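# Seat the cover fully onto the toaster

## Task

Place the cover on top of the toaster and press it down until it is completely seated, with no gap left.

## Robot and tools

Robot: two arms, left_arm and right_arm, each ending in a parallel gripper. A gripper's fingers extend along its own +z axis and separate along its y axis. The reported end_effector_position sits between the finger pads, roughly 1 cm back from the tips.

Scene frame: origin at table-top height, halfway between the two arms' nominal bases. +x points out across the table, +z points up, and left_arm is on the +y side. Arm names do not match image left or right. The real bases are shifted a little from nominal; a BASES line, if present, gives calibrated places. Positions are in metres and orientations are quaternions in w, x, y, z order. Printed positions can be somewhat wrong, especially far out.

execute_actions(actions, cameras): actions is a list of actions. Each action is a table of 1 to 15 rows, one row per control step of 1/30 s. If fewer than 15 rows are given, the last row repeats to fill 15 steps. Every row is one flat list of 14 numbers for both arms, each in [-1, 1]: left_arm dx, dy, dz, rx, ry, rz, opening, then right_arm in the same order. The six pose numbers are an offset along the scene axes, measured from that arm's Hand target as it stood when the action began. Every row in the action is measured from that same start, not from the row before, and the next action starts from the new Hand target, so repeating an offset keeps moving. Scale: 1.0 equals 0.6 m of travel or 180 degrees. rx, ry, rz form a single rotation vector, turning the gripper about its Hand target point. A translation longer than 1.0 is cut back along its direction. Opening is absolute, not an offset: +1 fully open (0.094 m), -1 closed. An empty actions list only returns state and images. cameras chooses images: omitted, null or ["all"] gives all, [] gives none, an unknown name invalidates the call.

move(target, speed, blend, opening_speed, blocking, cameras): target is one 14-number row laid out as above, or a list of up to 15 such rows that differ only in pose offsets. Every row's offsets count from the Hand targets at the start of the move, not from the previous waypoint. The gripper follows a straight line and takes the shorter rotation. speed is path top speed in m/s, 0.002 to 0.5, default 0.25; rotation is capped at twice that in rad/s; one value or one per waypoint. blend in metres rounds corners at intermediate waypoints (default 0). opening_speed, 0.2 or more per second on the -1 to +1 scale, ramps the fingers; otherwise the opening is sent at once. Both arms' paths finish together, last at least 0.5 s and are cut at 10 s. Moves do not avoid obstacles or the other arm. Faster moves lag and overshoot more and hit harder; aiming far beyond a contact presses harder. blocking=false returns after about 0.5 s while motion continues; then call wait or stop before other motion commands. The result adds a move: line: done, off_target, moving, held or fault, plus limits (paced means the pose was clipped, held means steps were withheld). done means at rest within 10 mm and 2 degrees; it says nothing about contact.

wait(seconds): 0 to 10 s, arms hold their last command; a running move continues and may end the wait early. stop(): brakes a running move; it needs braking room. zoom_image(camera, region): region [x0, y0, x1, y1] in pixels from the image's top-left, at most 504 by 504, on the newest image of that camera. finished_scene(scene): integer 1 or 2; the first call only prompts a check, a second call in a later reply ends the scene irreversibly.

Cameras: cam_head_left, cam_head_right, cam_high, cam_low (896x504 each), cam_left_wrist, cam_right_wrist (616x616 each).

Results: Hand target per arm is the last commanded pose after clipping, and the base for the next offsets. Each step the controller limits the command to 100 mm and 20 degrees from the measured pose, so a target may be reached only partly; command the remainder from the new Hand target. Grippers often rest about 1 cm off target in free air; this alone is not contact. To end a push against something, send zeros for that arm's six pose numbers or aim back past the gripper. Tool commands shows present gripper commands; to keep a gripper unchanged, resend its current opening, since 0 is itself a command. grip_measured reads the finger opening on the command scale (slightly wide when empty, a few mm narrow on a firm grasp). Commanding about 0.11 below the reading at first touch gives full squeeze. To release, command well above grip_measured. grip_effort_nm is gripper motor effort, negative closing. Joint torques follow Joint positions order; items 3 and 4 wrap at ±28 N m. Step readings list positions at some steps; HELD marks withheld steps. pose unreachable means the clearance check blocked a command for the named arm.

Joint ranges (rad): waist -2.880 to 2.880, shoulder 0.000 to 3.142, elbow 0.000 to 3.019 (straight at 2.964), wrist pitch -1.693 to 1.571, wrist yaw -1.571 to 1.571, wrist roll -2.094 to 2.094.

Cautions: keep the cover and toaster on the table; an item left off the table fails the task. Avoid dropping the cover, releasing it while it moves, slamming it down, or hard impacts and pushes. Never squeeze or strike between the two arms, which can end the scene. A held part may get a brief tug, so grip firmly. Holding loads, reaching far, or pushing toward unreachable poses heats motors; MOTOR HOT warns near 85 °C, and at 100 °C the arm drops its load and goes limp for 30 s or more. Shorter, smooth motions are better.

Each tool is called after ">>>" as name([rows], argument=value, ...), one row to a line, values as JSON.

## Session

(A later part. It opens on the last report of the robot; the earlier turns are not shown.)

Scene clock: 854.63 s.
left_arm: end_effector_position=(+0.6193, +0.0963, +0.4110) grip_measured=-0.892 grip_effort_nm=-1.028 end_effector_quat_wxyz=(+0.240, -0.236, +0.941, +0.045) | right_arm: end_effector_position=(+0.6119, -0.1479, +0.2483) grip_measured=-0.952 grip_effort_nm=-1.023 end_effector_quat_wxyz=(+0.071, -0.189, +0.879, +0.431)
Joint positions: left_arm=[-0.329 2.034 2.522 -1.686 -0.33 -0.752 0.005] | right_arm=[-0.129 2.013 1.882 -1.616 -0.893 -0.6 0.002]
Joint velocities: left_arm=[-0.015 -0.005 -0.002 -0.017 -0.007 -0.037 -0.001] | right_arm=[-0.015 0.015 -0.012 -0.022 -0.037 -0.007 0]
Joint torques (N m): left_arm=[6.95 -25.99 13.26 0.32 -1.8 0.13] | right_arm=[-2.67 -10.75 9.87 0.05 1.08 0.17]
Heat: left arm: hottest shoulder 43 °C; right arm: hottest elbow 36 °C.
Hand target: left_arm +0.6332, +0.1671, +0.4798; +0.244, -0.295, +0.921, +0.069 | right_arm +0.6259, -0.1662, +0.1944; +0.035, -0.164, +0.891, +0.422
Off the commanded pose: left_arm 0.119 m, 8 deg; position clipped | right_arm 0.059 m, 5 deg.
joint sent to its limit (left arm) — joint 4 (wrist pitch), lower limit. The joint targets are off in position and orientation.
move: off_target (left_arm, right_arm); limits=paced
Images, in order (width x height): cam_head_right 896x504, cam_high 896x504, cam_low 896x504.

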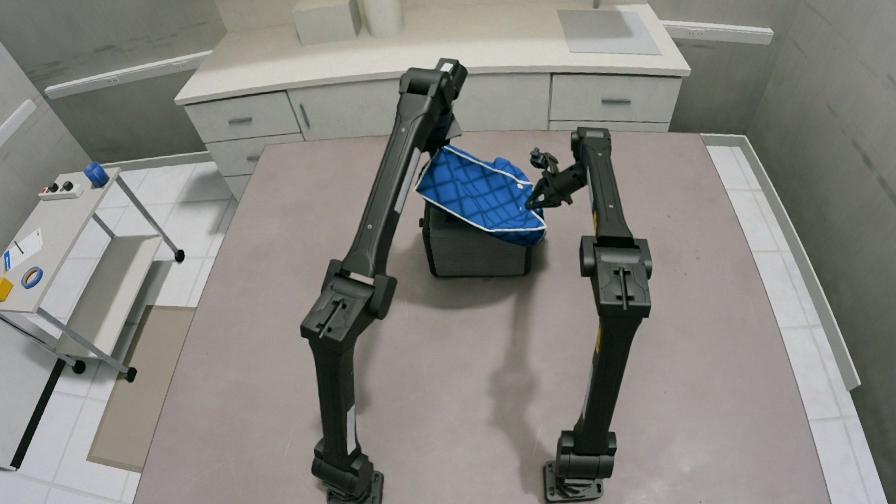

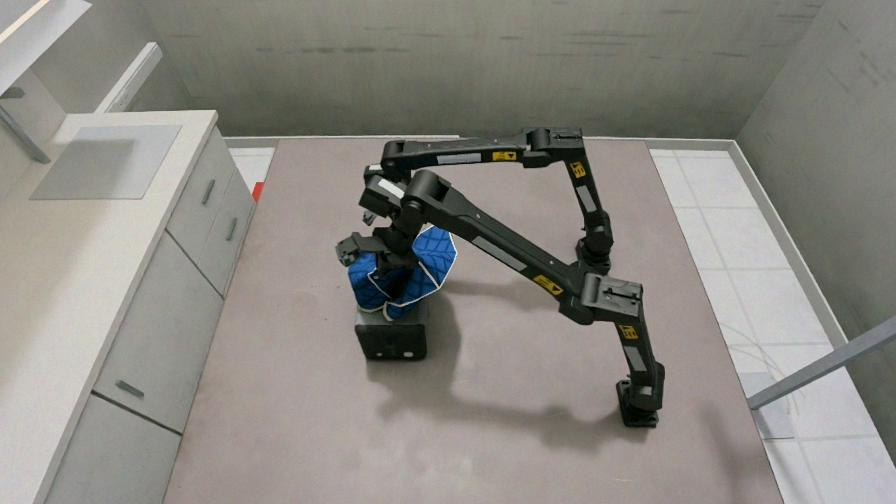

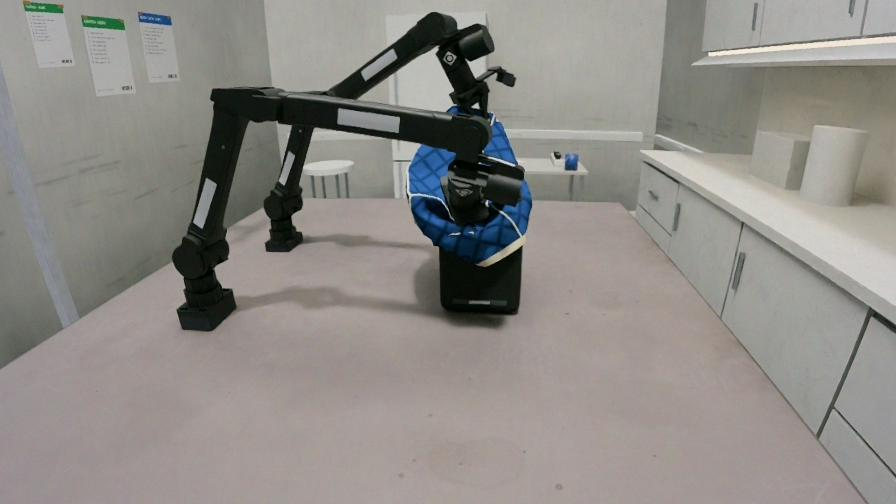

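>>> move(target=[-0.0,-0.1,-0.12,0,0,0,-1,0,0.0,0.08,0,0,0,0.3], speed=0.1, cameras=[])

>>> move(target=[0,0,0,0,0,0,-1,0,-0.05,0.15,0,0,0,0.3], speed=0.15)

>>> zoom_image(camera="cam_low", region=[380, 80, 620, 330])

>>> zoom_image(camera="cam_right_wrist", region=[100, 100, 500, 500])

Scene clock: 862.60 s.
left_arm: end_effector_position=(+0.6278, +0.1163, +0.4060) grip_measured=-0.892 grip_effort_nm=-1.028 end_effector_quat_wxyz=(+0.252, -0.288, +0.922, +0.065) | right_arm: end_effector_position=(+0.6139, -0.1648, +0.2373) grip_measured=+0.298 grip_effort_nm=0.110 end_effector_quat_wxyz=(+0.040, -0.160, +0.891, +0.423)
Joint positions: left_arm=[-0.311 2.05 2.526 -1.686 -0.391 -0.84 0.005] | right_arm=[-0.15 2.05 1.921 -1.671 -0.855 -0.573 0.061]
Joint velocities: left_arm=[-0.015 -0.015 -0.012 -0.012 -0.022 0.007 -0.002] | right_arm=[-0.015 -0.005 0.007 0.037 -0.022 -0.022 0]
Joint torques (N m): left_arm=[-0.91 -21.3 9.21 0.4 -0.52 -0.11] | right_arm=[-0.79 -15.85 13.09 -0.4 -0.41 0.22]
Heat: left arm: hottest shoulder 43 °C; right arm: hottest elbow 36 °C.
Hand target: left_arm +0.6328, +0.1085, +0.4070; +0.243, -0.296, +0.921, +0.070 | right_arm +0.6265, -0.1664, +0.2427; +0.035, -0.164, +0.891, +0.422
Off the commanded pose: left_arm 0.011 m, 1 deg | right_arm 0.013 m, 1 deg.
joint sent to its limit (left arm) — joint 4 (wrist pitch), lower limit. The joint targets still meet the commanded pose.
joint sent to its limit (right arm) — joint 4 (wrist pitch), lower limit. The joint targets still meet the commanded pose.
move: off_target (left_arm, right_arm)
No camera images: "cameras" was empty.

Scene clock: 864.03 s.
left_arm: end_effector_position=(+0.6278, +0.1164, +0.4060) grip_measured=-0.892 grip_effort_nm=-1.023 end_effector_quat_wxyz=(+0.252, -0.290, +0.921, +0.065) | right_arm: end_effector_position=(+0.6198, -0.1929, +0.3100) grip_measured=+0.298 grip_effort_nm=0.105 end_effector_quat_wxyz=(+0.095, -0.127, +0.901, +0.405)
Joint positions: left_arm=[-0.311 2.05 2.526 -1.686 -0.392 -0.845 0.005] | right_arm=[-0.196 1.964 1.986 -1.672 -0.855 -0.474 0.061]
Joint velocities: left_arm=[-0.015 0.005 0.007 0.002 -0.007 -0.051 0] | right_arm=[-0.015 0.005 -0.002 -0.007 -0.022 -0.051 0]
Joint torques (N m): left_arm=[-0.97 -21.01 9.2 0.32 -0.48 -0.08] | right_arm=[-1.61 -17.08 13.41 -0.14 -0.77 0.2]
Heat: left arm: hottest shoulder 43 °C; right arm: hottest elbow 37 °C.
Hand target: left_arm +0.6328, +0.1085, +0.4070; +0.243, -0.296, +0.921, +0.070 | right_arm +0.6278, -0.1970, +0.3330; +0.035, -0.163, +0.891, +0.422
Off the commanded pose: left_arm 0.009 m, 1 deg | right_arm 0.024 m, 8 deg.
joint sent to its limit (left arm) — joint 4 (wrist pitch), lower limit. The joint targets still meet the commanded pose.
joint sent to its limit (right arm) — joint 4 (wrist pitch), lower limit. The joint targets are off in orientation, not in position.
move: off_target (right_arm)

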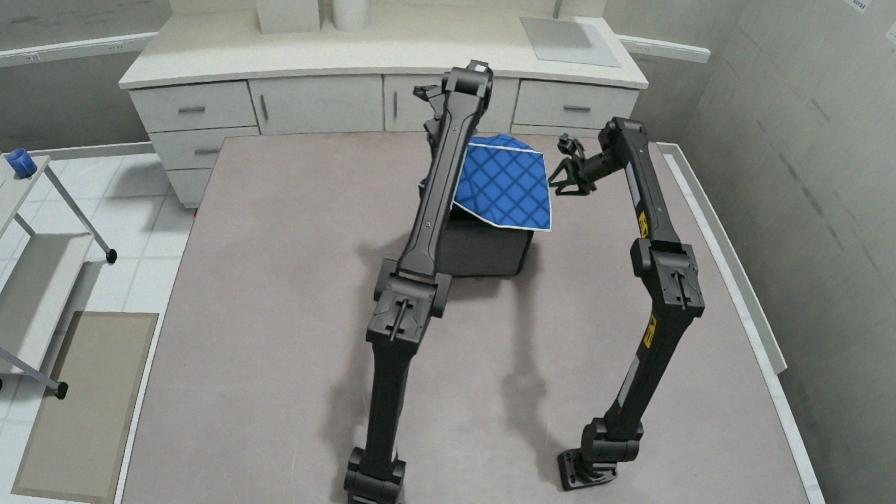

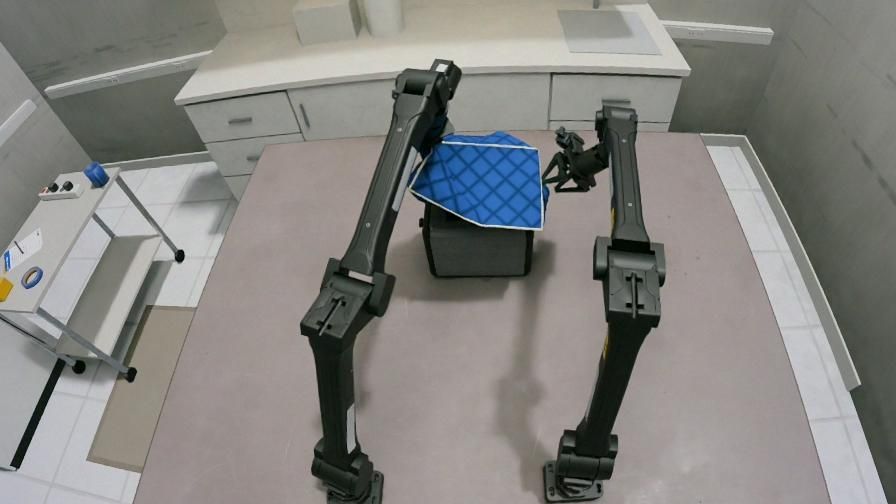

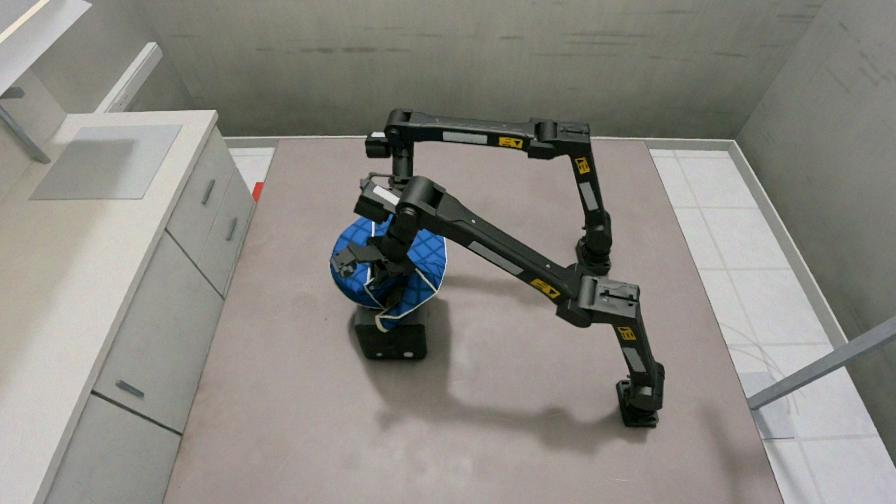

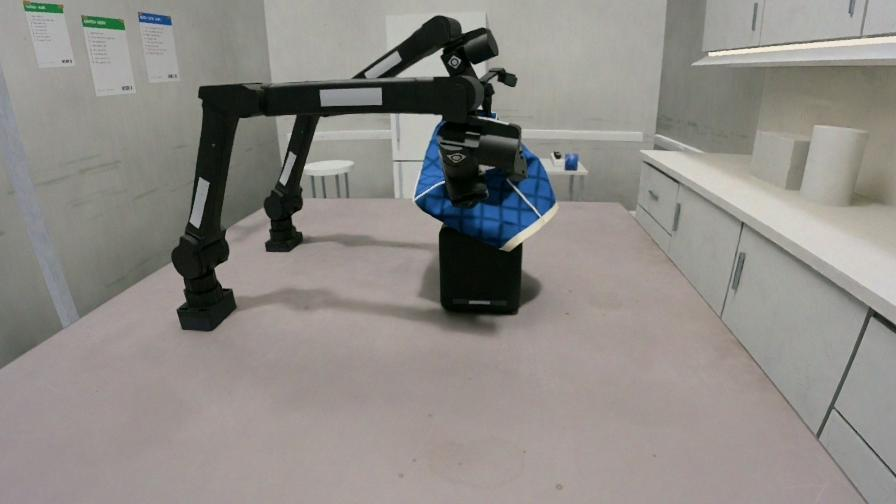

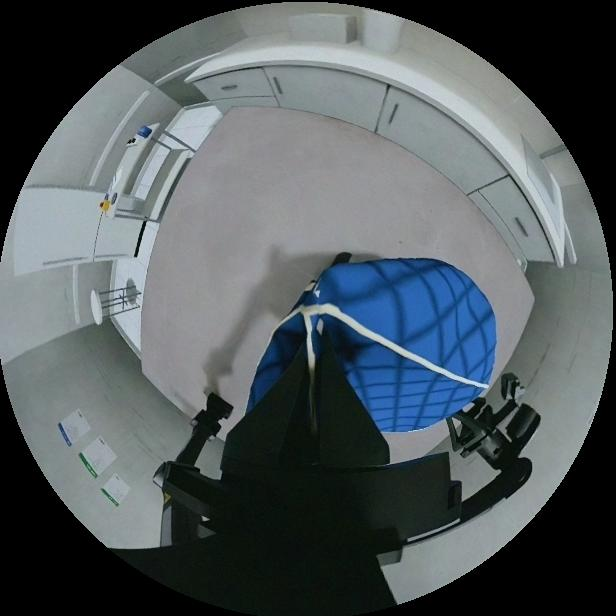

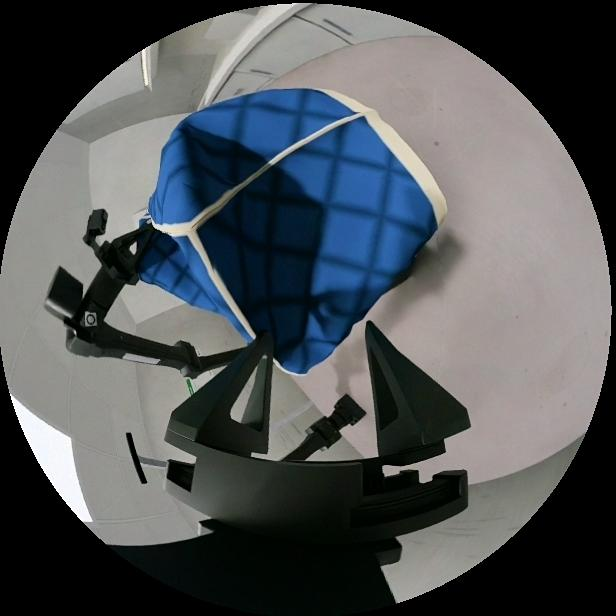

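Scaled by 2.016.

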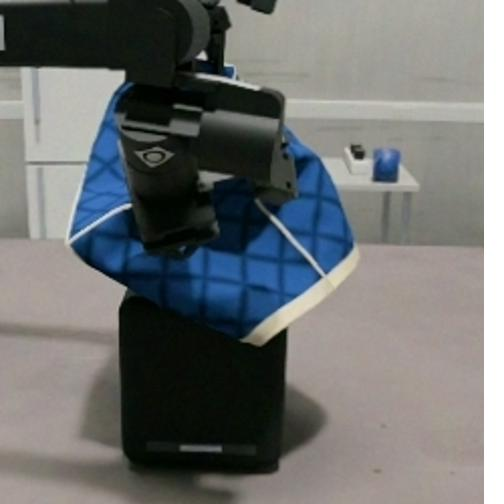

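Scaled by 1.260 from the camera's 616x616 image, which has a finer 880x880 frame.

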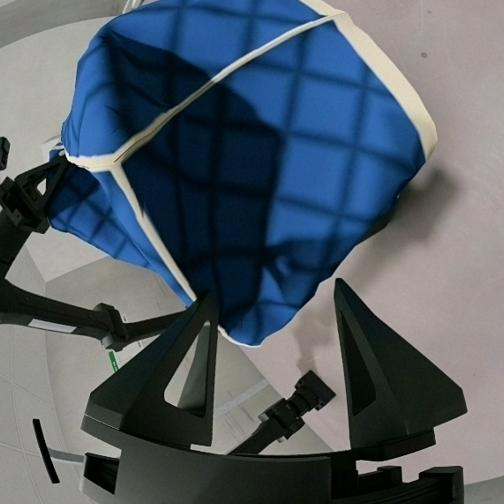

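>>> move([
  [0,0,0,0,0,0,-1,-0.1,0.06,0.03,0,0,0,0.3],
  [0,0,0,0,0,0,-1,-0.1,0.1,0.02,0,0,0,0.3],
], speed=0.15, cameras=["cam_head_right","cam_low","cam_right_wrist"])

>>> zoom_image(camera="cam_right_wrist", region=[100, 100, 500, 500])

Scene clock: 871.57 s.
left_arm: end_effector_position=(+0.6279, +0.1166, +0.4061) grip_measured=-0.892 grip_effort_nm=-1.018 end_effector_quat_wxyz=(+0.253, -0.290, +0.920, +0.067) | right_arm: end_effector_position=(+0.5737, -0.1431, +0.3397) grip_measured=+0.298 grip_effort_nm=0.105 end_effector_quat_wxyz=(+0.079, -0.148, +0.896, +0.411)
Joint positions: left_arm=[-0.312 2.05 2.526 -1.686 -0.397 -0.845 0.005] | right_arm=[-0.121 1.832 1.866 -1.672 -0.862 -0.443 0.061]
Joint velocities: left_arm=[0.005 -0.005 -0.007 0.002 -0.139 0.037 -0.001] | right_arm=[-0.015 0.005 -0.007 -0.007 -0.051 0.007 0]
Joint torques (N m): left_arm=[-1.03 -20.89 9.22 0.38 -0.31 -0.08] | right_arm=[-0.09 -15.97 8.25 -0.17 -0.75 0.2]
Heat: left arm: hottest shoulder 42 °C; right arm: hottest elbow 37 °C.
Hand target: left_arm +0.6329, +0.1083, +0.4068; +0.243, -0.296, +0.921, +0.069 | right_arm +0.5679, -0.1369, +0.3461; +0.035, -0.163, +0.891, +0.423
Off the commanded pose: left_arm 0.010 m, 1 deg | right_arm 0.010 m, 6 deg.
joint sent to its limit (left arm) — joint 4 (wrist pitch), lower limit. The joint targets still meet the commanded pose.
joint sent to its limit (right arm) — joint 4 (wrist pitch), lower limit. The joint targets are off in orientation, not in position.
move: off_target (right_arm)
Images, in order (width x height): cam_head_right 896x504, cam_low 896x504, cam_right_wrist 616x616.

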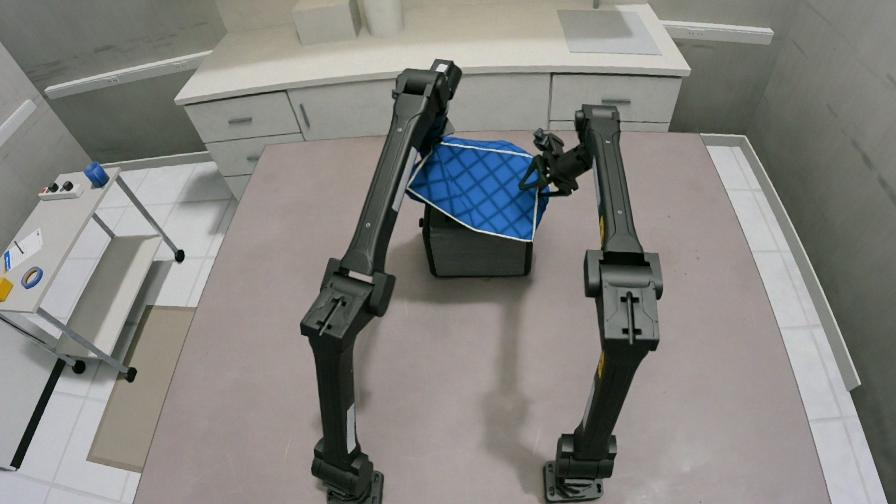

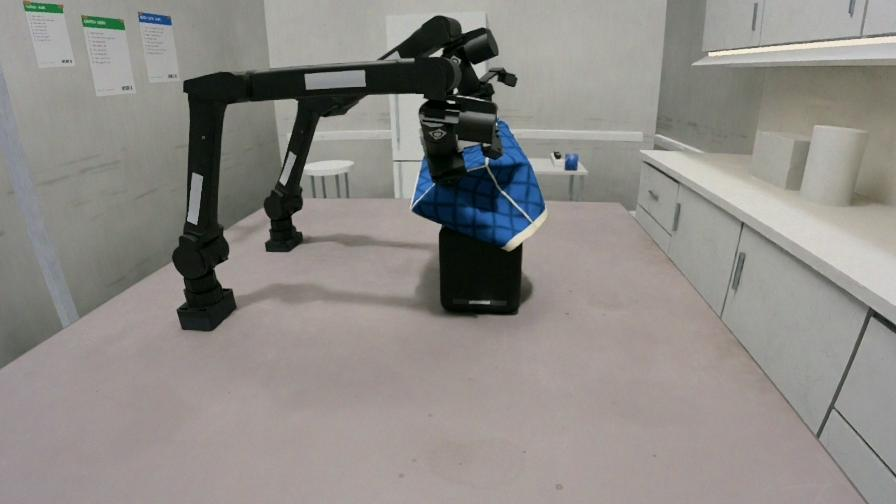

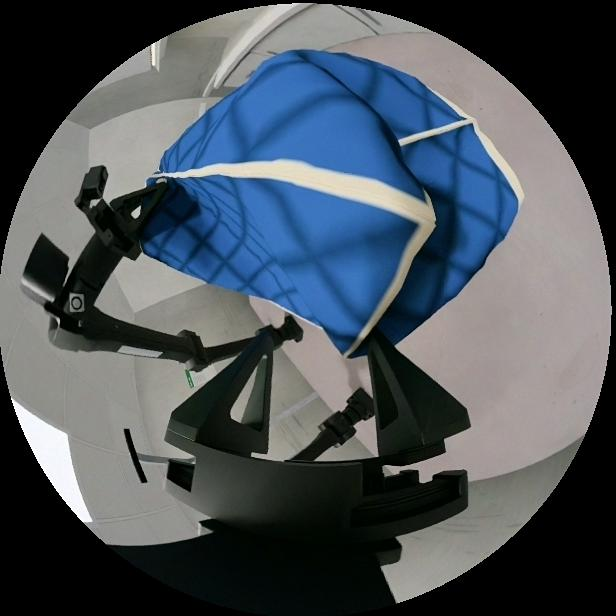

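Scaled by 1.260 from the camera's 616x616 image, which has a finer 880x880 frame.

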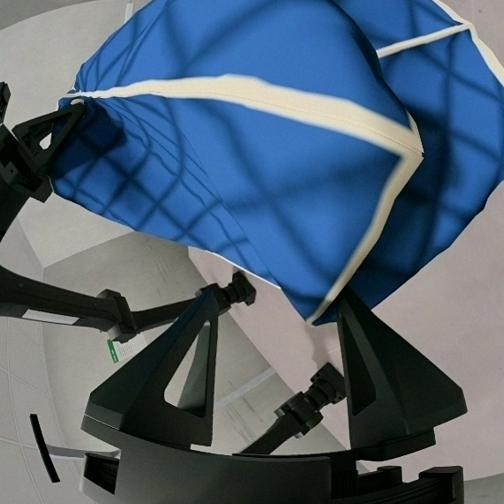

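>>> move([
  [0,0,0,0,0,0,-1,0.02,-0.03,0.02,0,0,0,0.3],
  [0,0,0,0,0,0,-1,0.02,-0.03,-0.14,0,0,0,0.3],
], speed=0.12, cameras=["cam_head_right","cam_low","cam_right_wrist"])

>>> zoom_image(camera="cam_right_wrist", region=[100, 100, 500, 500])

Scene clock: 877.30 s.
left_arm: end_effector_position=(+0.6279, +0.1166, +0.4061) grip_measured=-0.892 grip_effort_nm=-1.028 end_effector_quat_wxyz=(+0.253, -0.290, +0.920, +0.067) | right_arm: end_effector_position=(+0.5777, -0.1500, +0.2775) grip_measured=+0.298 grip_effort_nm=0.110 end_effector_quat_wxyz=(+0.047, -0.166, +0.891, +0.420)
Joint positions: left_arm=[-0.312 2.05 2.526 -1.686 -0.397 -0.845 0.005] | right_arm=[-0.131 1.917 1.821 -1.672 -0.856 -0.553 0.061]
Joint velocities: left_arm=[-0.005 -0.005 -0.007 -0.002 -0.081 0.007 0] | right_arm=[-0.005 -0.005 0.002 -0.002 -0.081 -0.081 0]
Joint torques (N m): left_arm=[-1.03 -20.78 9.22 0.38 -0.32 -0.07] | right_arm=[-1.61 -14.04 8.16 -0.32 -0.38 -0.17]
Heat: left arm: hottest shoulder 42 °C; right arm: hottest elbow 37 °C.
Hand target: left_arm +0.6329, +0.1083, +0.4068; +0.243, -0.296, +0.921, +0.069 | right_arm +0.5787, -0.1547, +0.2614; +0.035, -0.164, +0.891, +0.422
Off the commanded pose: left_arm 0.010 m, 1 deg | right_arm 0.016 m, 1 deg.
joint sent to its limit (left arm) — joint 4 (wrist pitch), lower limit. The joint targets still meet the commanded pose.
move: off_target (right_arm)
Images, in order (width x height): cam_head_right 896x504, cam_low 896x504, cam_right_wrist 616x616.

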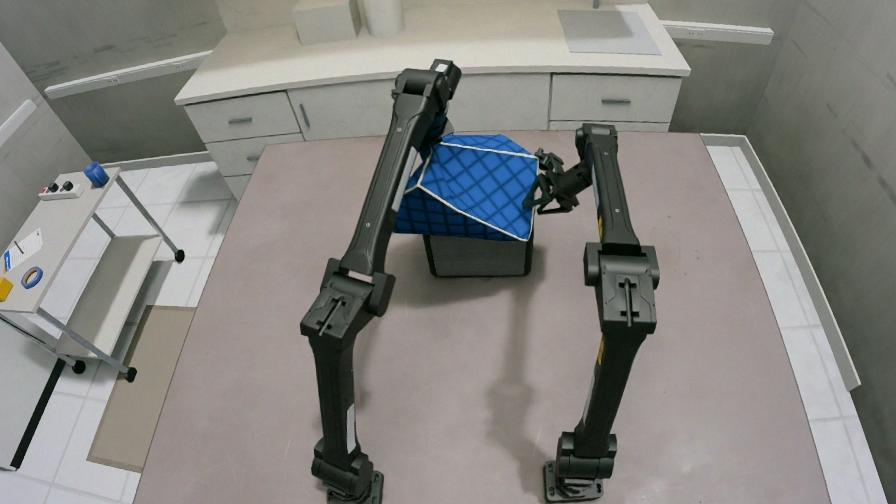

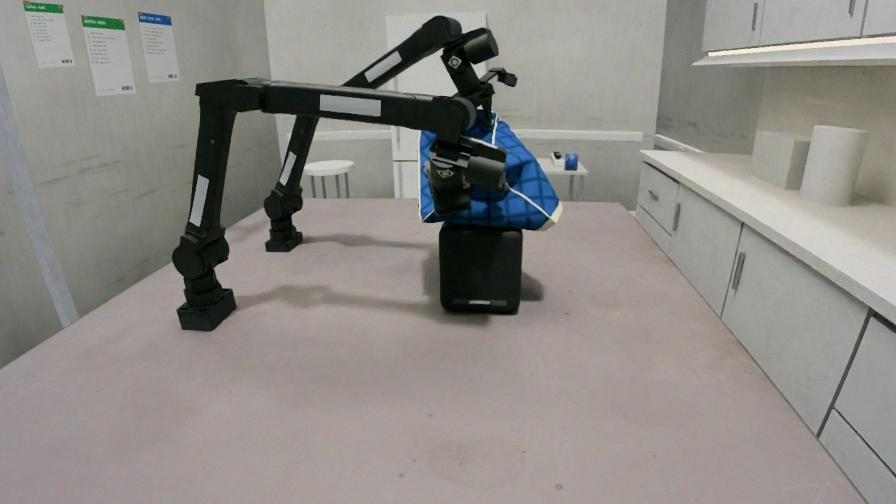

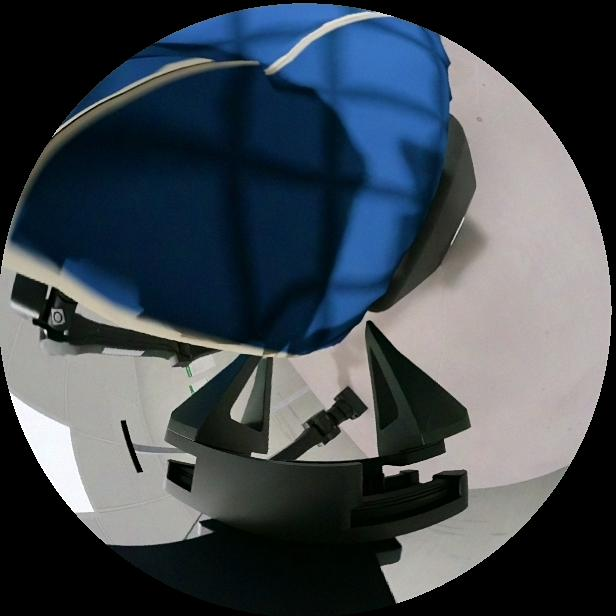

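Scaled by 1.260 from the camera's 616x616 image, which has a finer 880x880 frame.

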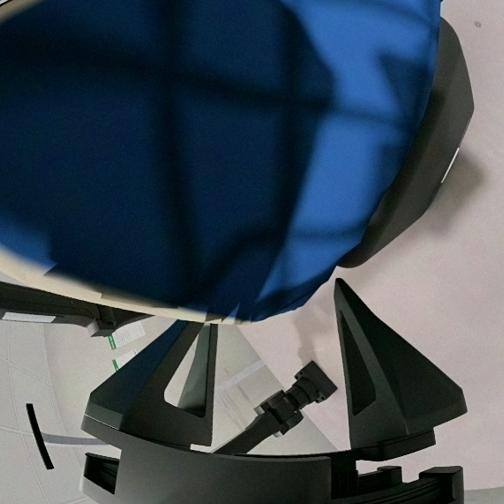

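>>> move(target=[0,0,0,0,0,0,-1,0.0,0.03,-0.05,0,0,0,0.3], speed=0.1, cameras=[])

>>> move(target=[0,0,0,0,0,0,-1,0,0,0,0,0,0,-1], opening_speed=1, cameras=["cam_head_right","cam_low","cam_right_wrist"])

Scene clock: 882.63 s.
left_arm: end_effector_position=(+0.6279, +0.1166, +0.4061) grip_measured=-0.892 grip_effort_nm=-1.028 end_effector_quat_wxyz=(+0.253, -0.290, +0.920, +0.067) | right_arm: end_effector_position=(+0.5793, -0.1461, +0.2506) grip_measured=+0.298 grip_effort_nm=0.105 end_effector_quat_wxyz=(+0.056, -0.170, +0.891, +0.417)
Joint positions: left_arm=[-0.312 2.05 2.526 -1.686 -0.397 -0.845 0.005] | right_arm=[-0.124 1.917 1.753 -1.573 -0.856 -0.541 0.061]
Joint velocities: left_arm=[0.015 -0.005 0.002 0.007 -0.095 0.051 -0.001] | right_arm=[-0.005 -0.015 0.002 -0.017 0.066 -0.022 0]
Joint torques (N m): left_arm=[-0.79 -20.6 9.35 0.35 -0.33 -0.08] | right_arm=[0.32 -13.86 7.47 0.1 -0.64 0.17]
Heat: left arm: hottest shoulder 42 °C; right arm: hottest elbow 37 °C.
Hand target: left_arm +0.6329, +0.1083, +0.4068; +0.243, -0.296, +0.921, +0.069 | right_arm +0.5784, -0.1365, +0.2317; +0.035, -0.164, +0.891, +0.423
Off the commanded pose: left_arm 0.010 m, 1 deg | right_arm 0.021 m, 3 deg.
joint sent to its limit (left arm) — joint 4 (wrist pitch), lower limit. The joint targets still meet the commanded pose.
move: off_target (right_arm)
No camera images: "cameras" was empty.

Scene clock: 884.40 s.
left_arm: end_effector_position=(+0.6284, +0.1161, +0.4046) grip_measured=-0.892 grip_effort_nm=-1.018 end_effector_quat_wxyz=(+0.252, -0.290, +0.921, +0.067) | right_arm: end_effector_position=(+0.5794, -0.1421, +0.2526) grip_measured=-0.983 grip_effort_nm=-0.906 end_effector_quat_wxyz=(+0.055, -0.166, +0.889, +0.424)
Joint positions: left_arm=[-0.313 2.052 2.526 -1.686 -0.396 -0.845 0.005] | right_arm=[-0.12 1.917 1.753 -1.573 -0.872 -0.531 0.001]
Joint velocities: left_arm=[-0.015 0.005 0.002 0.012 -0.037 -0.022 0] | right_arm=[-0.005 -0.005 0.002 0.022 -0.037 -0.007 -0.001]
Joint torques (N m): left_arm=[-0.91 -21.48 9.21 0.32 -0.33 -0.07] | right_arm=[0.03 -13.86 7.46 0.1 -0.06 0.08]
Heat: left arm: hottest shoulder 41 °C; right arm: hottest elbow 37 °C.
Hand target: left_arm +0.6329, +0.1084, +0.4069; +0.243, -0.296, +0.921, +0.069 | right_arm +0.5784, -0.1365, +0.2317; +0.035, -0.164, +0.891, +0.423
Off the commanded pose: left_arm 0.009 m, 1 deg | right_arm 0.022 m, 2 deg.
joint sent to its limit (left arm) — joint 4 (wrist pitch), lower limit. The joint targets still meet the commanded pose.
move: off_target (right_arm)
Images, in order (width x height): cam_head_right 896x504, cam_low 896x504, cam_right_wrist 616x616.

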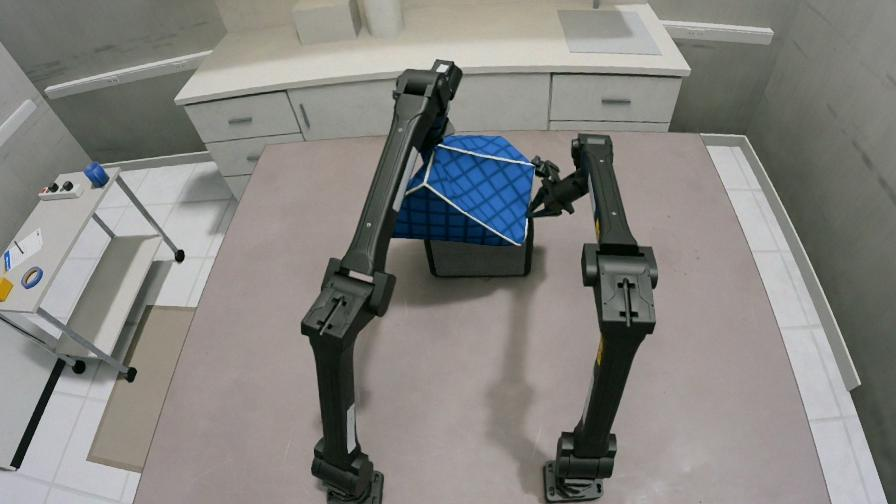

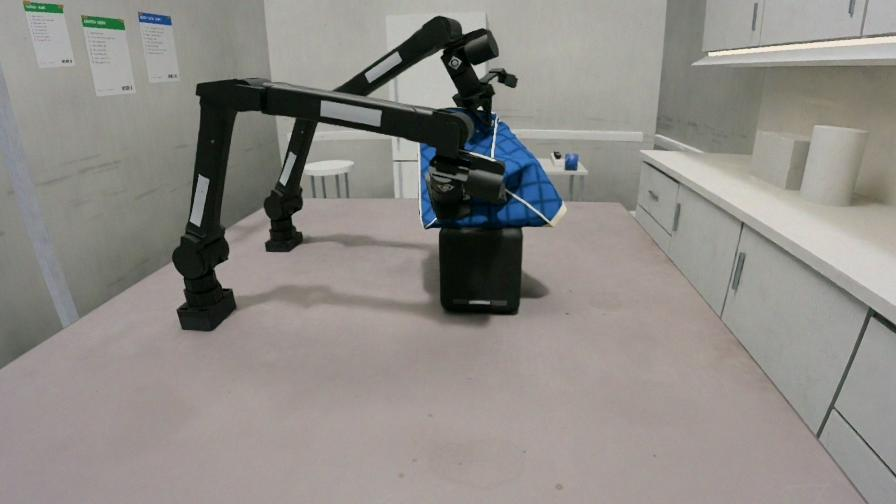

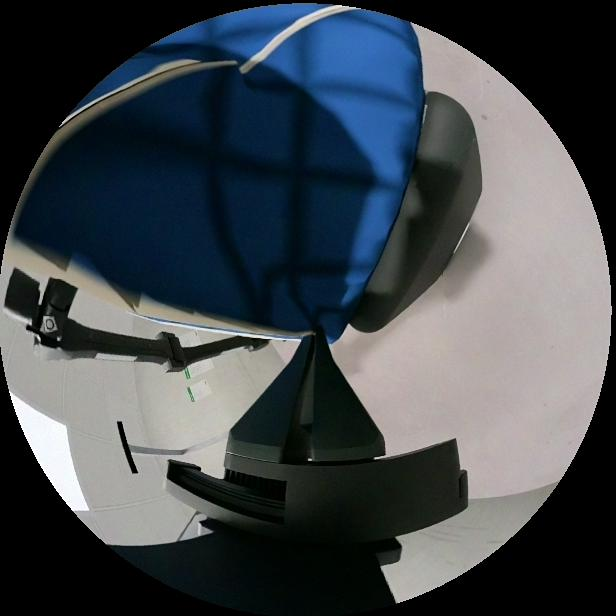

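>>> move([
  [0,0,0,0,0,0,-1,0.0,-0.05,0.2,0,0,0,-1],
  [0.0,-0.12,0.1,0,0,0,-1,-0.02,-0.2,0.3,0,0,0,-1],
], speed=0.12, cameras=["cam_head_right","cam_low","cam_high"])

>>> zoom_image(camera="cam_low", region=[380, 50, 620, 300])

Scene clock: 890.90 s.
left_arm: end_effector_position=(+0.6280, +0.0385, +0.4591) grip_measured=-0.892 grip_effort_nm=-1.023 end_effector_quat_wxyz=(+0.327, -0.261, +0.908, +0.018) | right_arm: end_effector_position=(+0.5653, -0.2488, +0.3781) grip_measured=-0.984 grip_effort_nm=-0.857 end_effector_quat_wxyz=(+0.154, -0.089, +0.905, +0.386)
Joint positions: left_arm=[-0.428 2.118 2.752 -1.686 -0.439 -0.864 0.005] | right_arm=[-0.313 1.759 1.868 -1.673 -0.857 -0.468 0.001]
Joint velocities: left_arm=[-0.005 -0.024 0.007 -0.007 -0.022 -0.051 0] | right_arm=[-0.005 -0.005 -0.002 -0.002 -0.037 -0.022 0]
Joint torques (N m): left_arm=[-0.15 -21.6 9.87 0.44 -0.63 -0.04] | right_arm=[-2.02 -15.44 14.13 0.01 -0.76 0.15]
Heat: left arm: hottest elbow 41 °C; right arm: hottest elbow 37 °C.
Hand target: left_arm +0.6328, +0.0354, +0.4659; +0.243, -0.295, +0.922, +0.069 | right_arm +0.5689, -0.2574, +0.4120; +0.034, -0.163, +0.892, +0.421
Off the commanded pose: left_arm 0.009 m, 12 deg | right_arm 0.034 m, 17 deg.
joint sent to its limit (left arm) — joint 4 (wrist pitch), lower limit. The joint targets are off in orientation, not in position.
joint sent to its limit (right arm) — joint 4 (wrist pitch), lower limit. The joint targets are off in orientation, not in position.
move: off_target (left_arm, right_arm)
Images, in order (width x height): cam_head_right 896x504, cam_high 896x504, cam_low 896x504.

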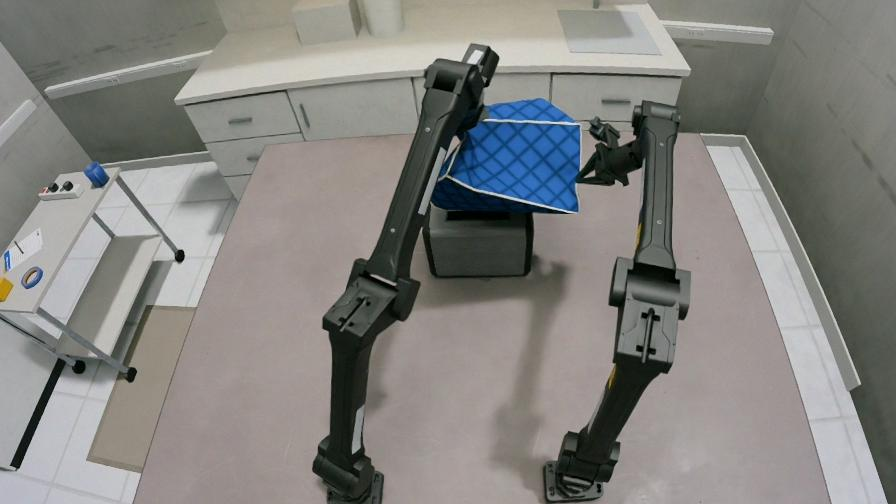

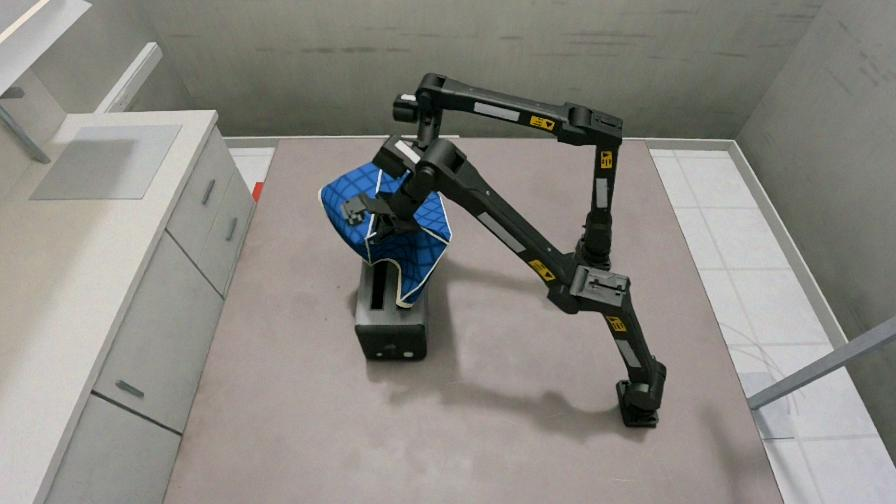

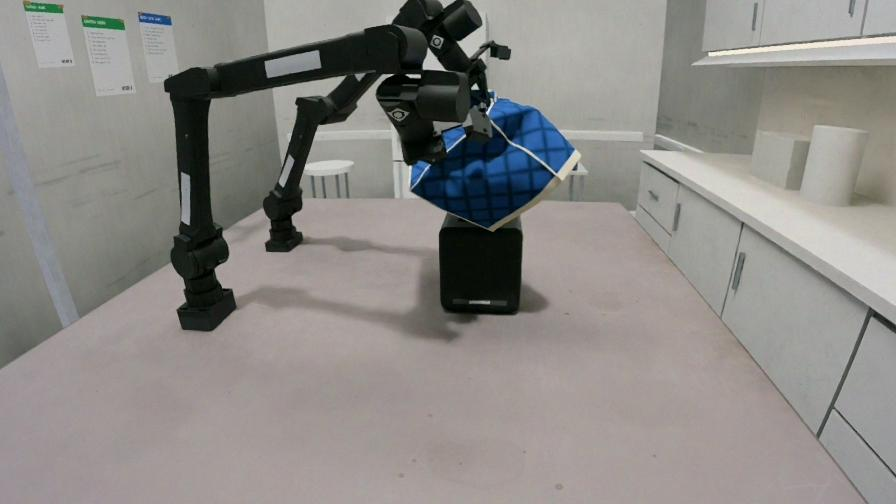

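Scaled by 2.016.

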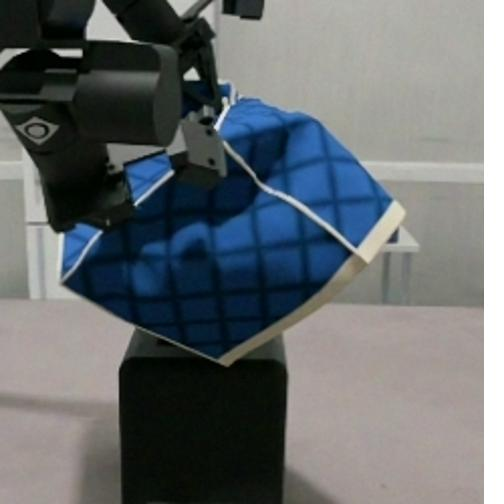

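>>> move([
  [-0.1,0.05,0.02,0,0,0,-1,-0.1,0.05,0.08,0,0,0,-1],
  [-0.18,0.18,0.02,0,0,0,-1,-0.13,0.14,0.08,0,0,0,-1],
], speed=0.15, cameras=["cam_head_right","cam_low","cam_high"])

>>> zoom_image(camera="cam_low", region=[380, 50, 620, 300])

Scene clock: 907.90 s.
left_arm: end_effector_position=(+0.5298, +0.1280, +0.4618) grip_measured=-0.892 grip_effort_nm=-1.023 end_effector_quat_wxyz=(+0.255, -0.285, +0.922, +0.059) | right_arm: end_effector_position=(+0.5002, -0.1741, +0.4514) grip_measured=-0.985 grip_effort_nm=-0.847 end_effector_quat_wxyz=(+0.164, -0.106, +0.896, +0.399)
Joint positions: left_arm=[-0.344 1.755 2.232 -1.686 -0.395 -0.865 0.005] | right_arm=[-0.203 1.544 1.778 -1.675 -0.884 -0.341 0.001]
Joint velocities: left_arm=[-0.015 0.005 0.002 -0.002 0.037 -0.007 -0.001] | right_arm=[0.005 -0.015 -0.012 -0.002 -0.022 -0.022 0]
Joint torques (N m): left_arm=[1.67 -20.37 7.13 0.29 -0.42 0.21] | right_arm=[-1.32 -12.86 8.46 0.21 -0.78 0.21]
Heat: left arm: hottest elbow 44 °C; right arm: hottest elbow 37 °C.
Hand target: left_arm +0.5241, +0.1434, +0.4783; +0.243, -0.296, +0.921, +0.069 | right_arm +0.4912, -0.1739, +0.4619; +0.035, -0.163, +0.891, +0.422
Off the commanded pose: left_arm 0.023 m, 2 deg | right_arm 0.013 m, 16 deg.
joint sent to its limit (left arm) — joint 4 (wrist pitch), lower limit. The joint targets are off in orientation, not in position.
joint sent to its limit (right arm) — joint 4 (wrist pitch), lower limit. The joint targets are off in orientation, not in position.
move: off_target (left_arm, right_arm); limits=paced
Images, in order (width x height): cam_head_right 896x504, cam_high 896x504, cam_low 896x504.

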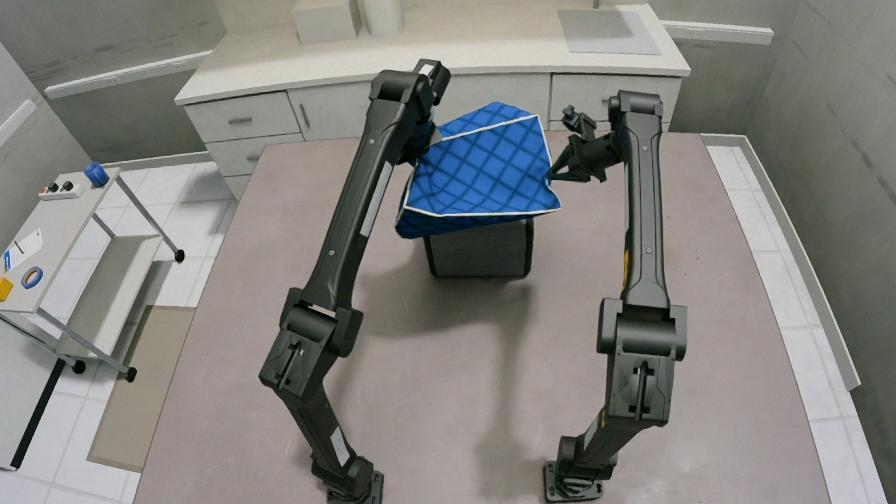

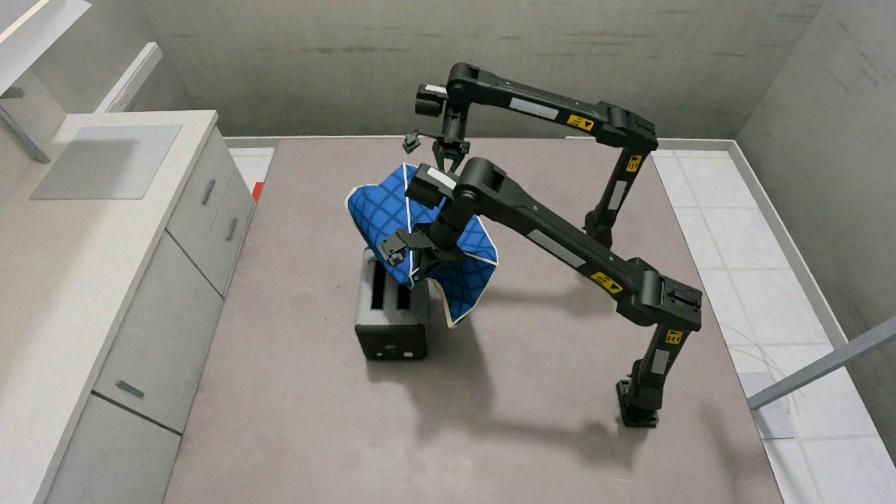

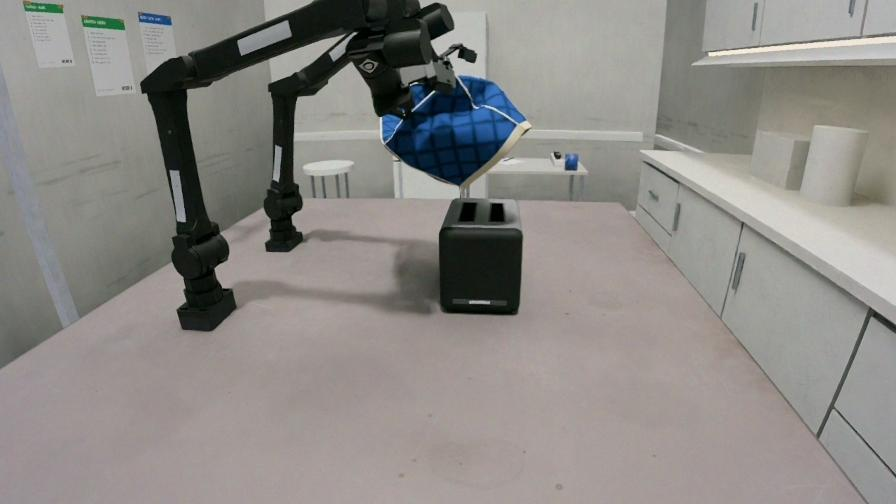

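Scaled by 2.016.

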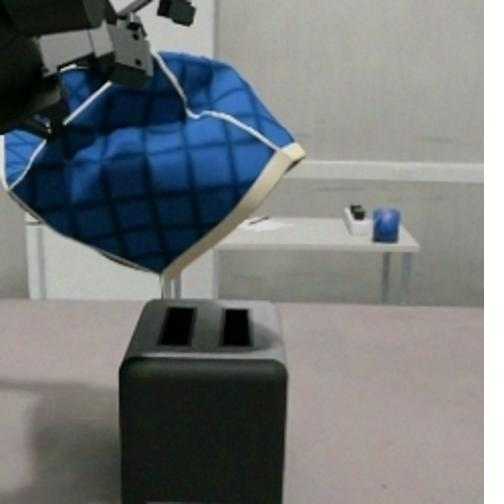

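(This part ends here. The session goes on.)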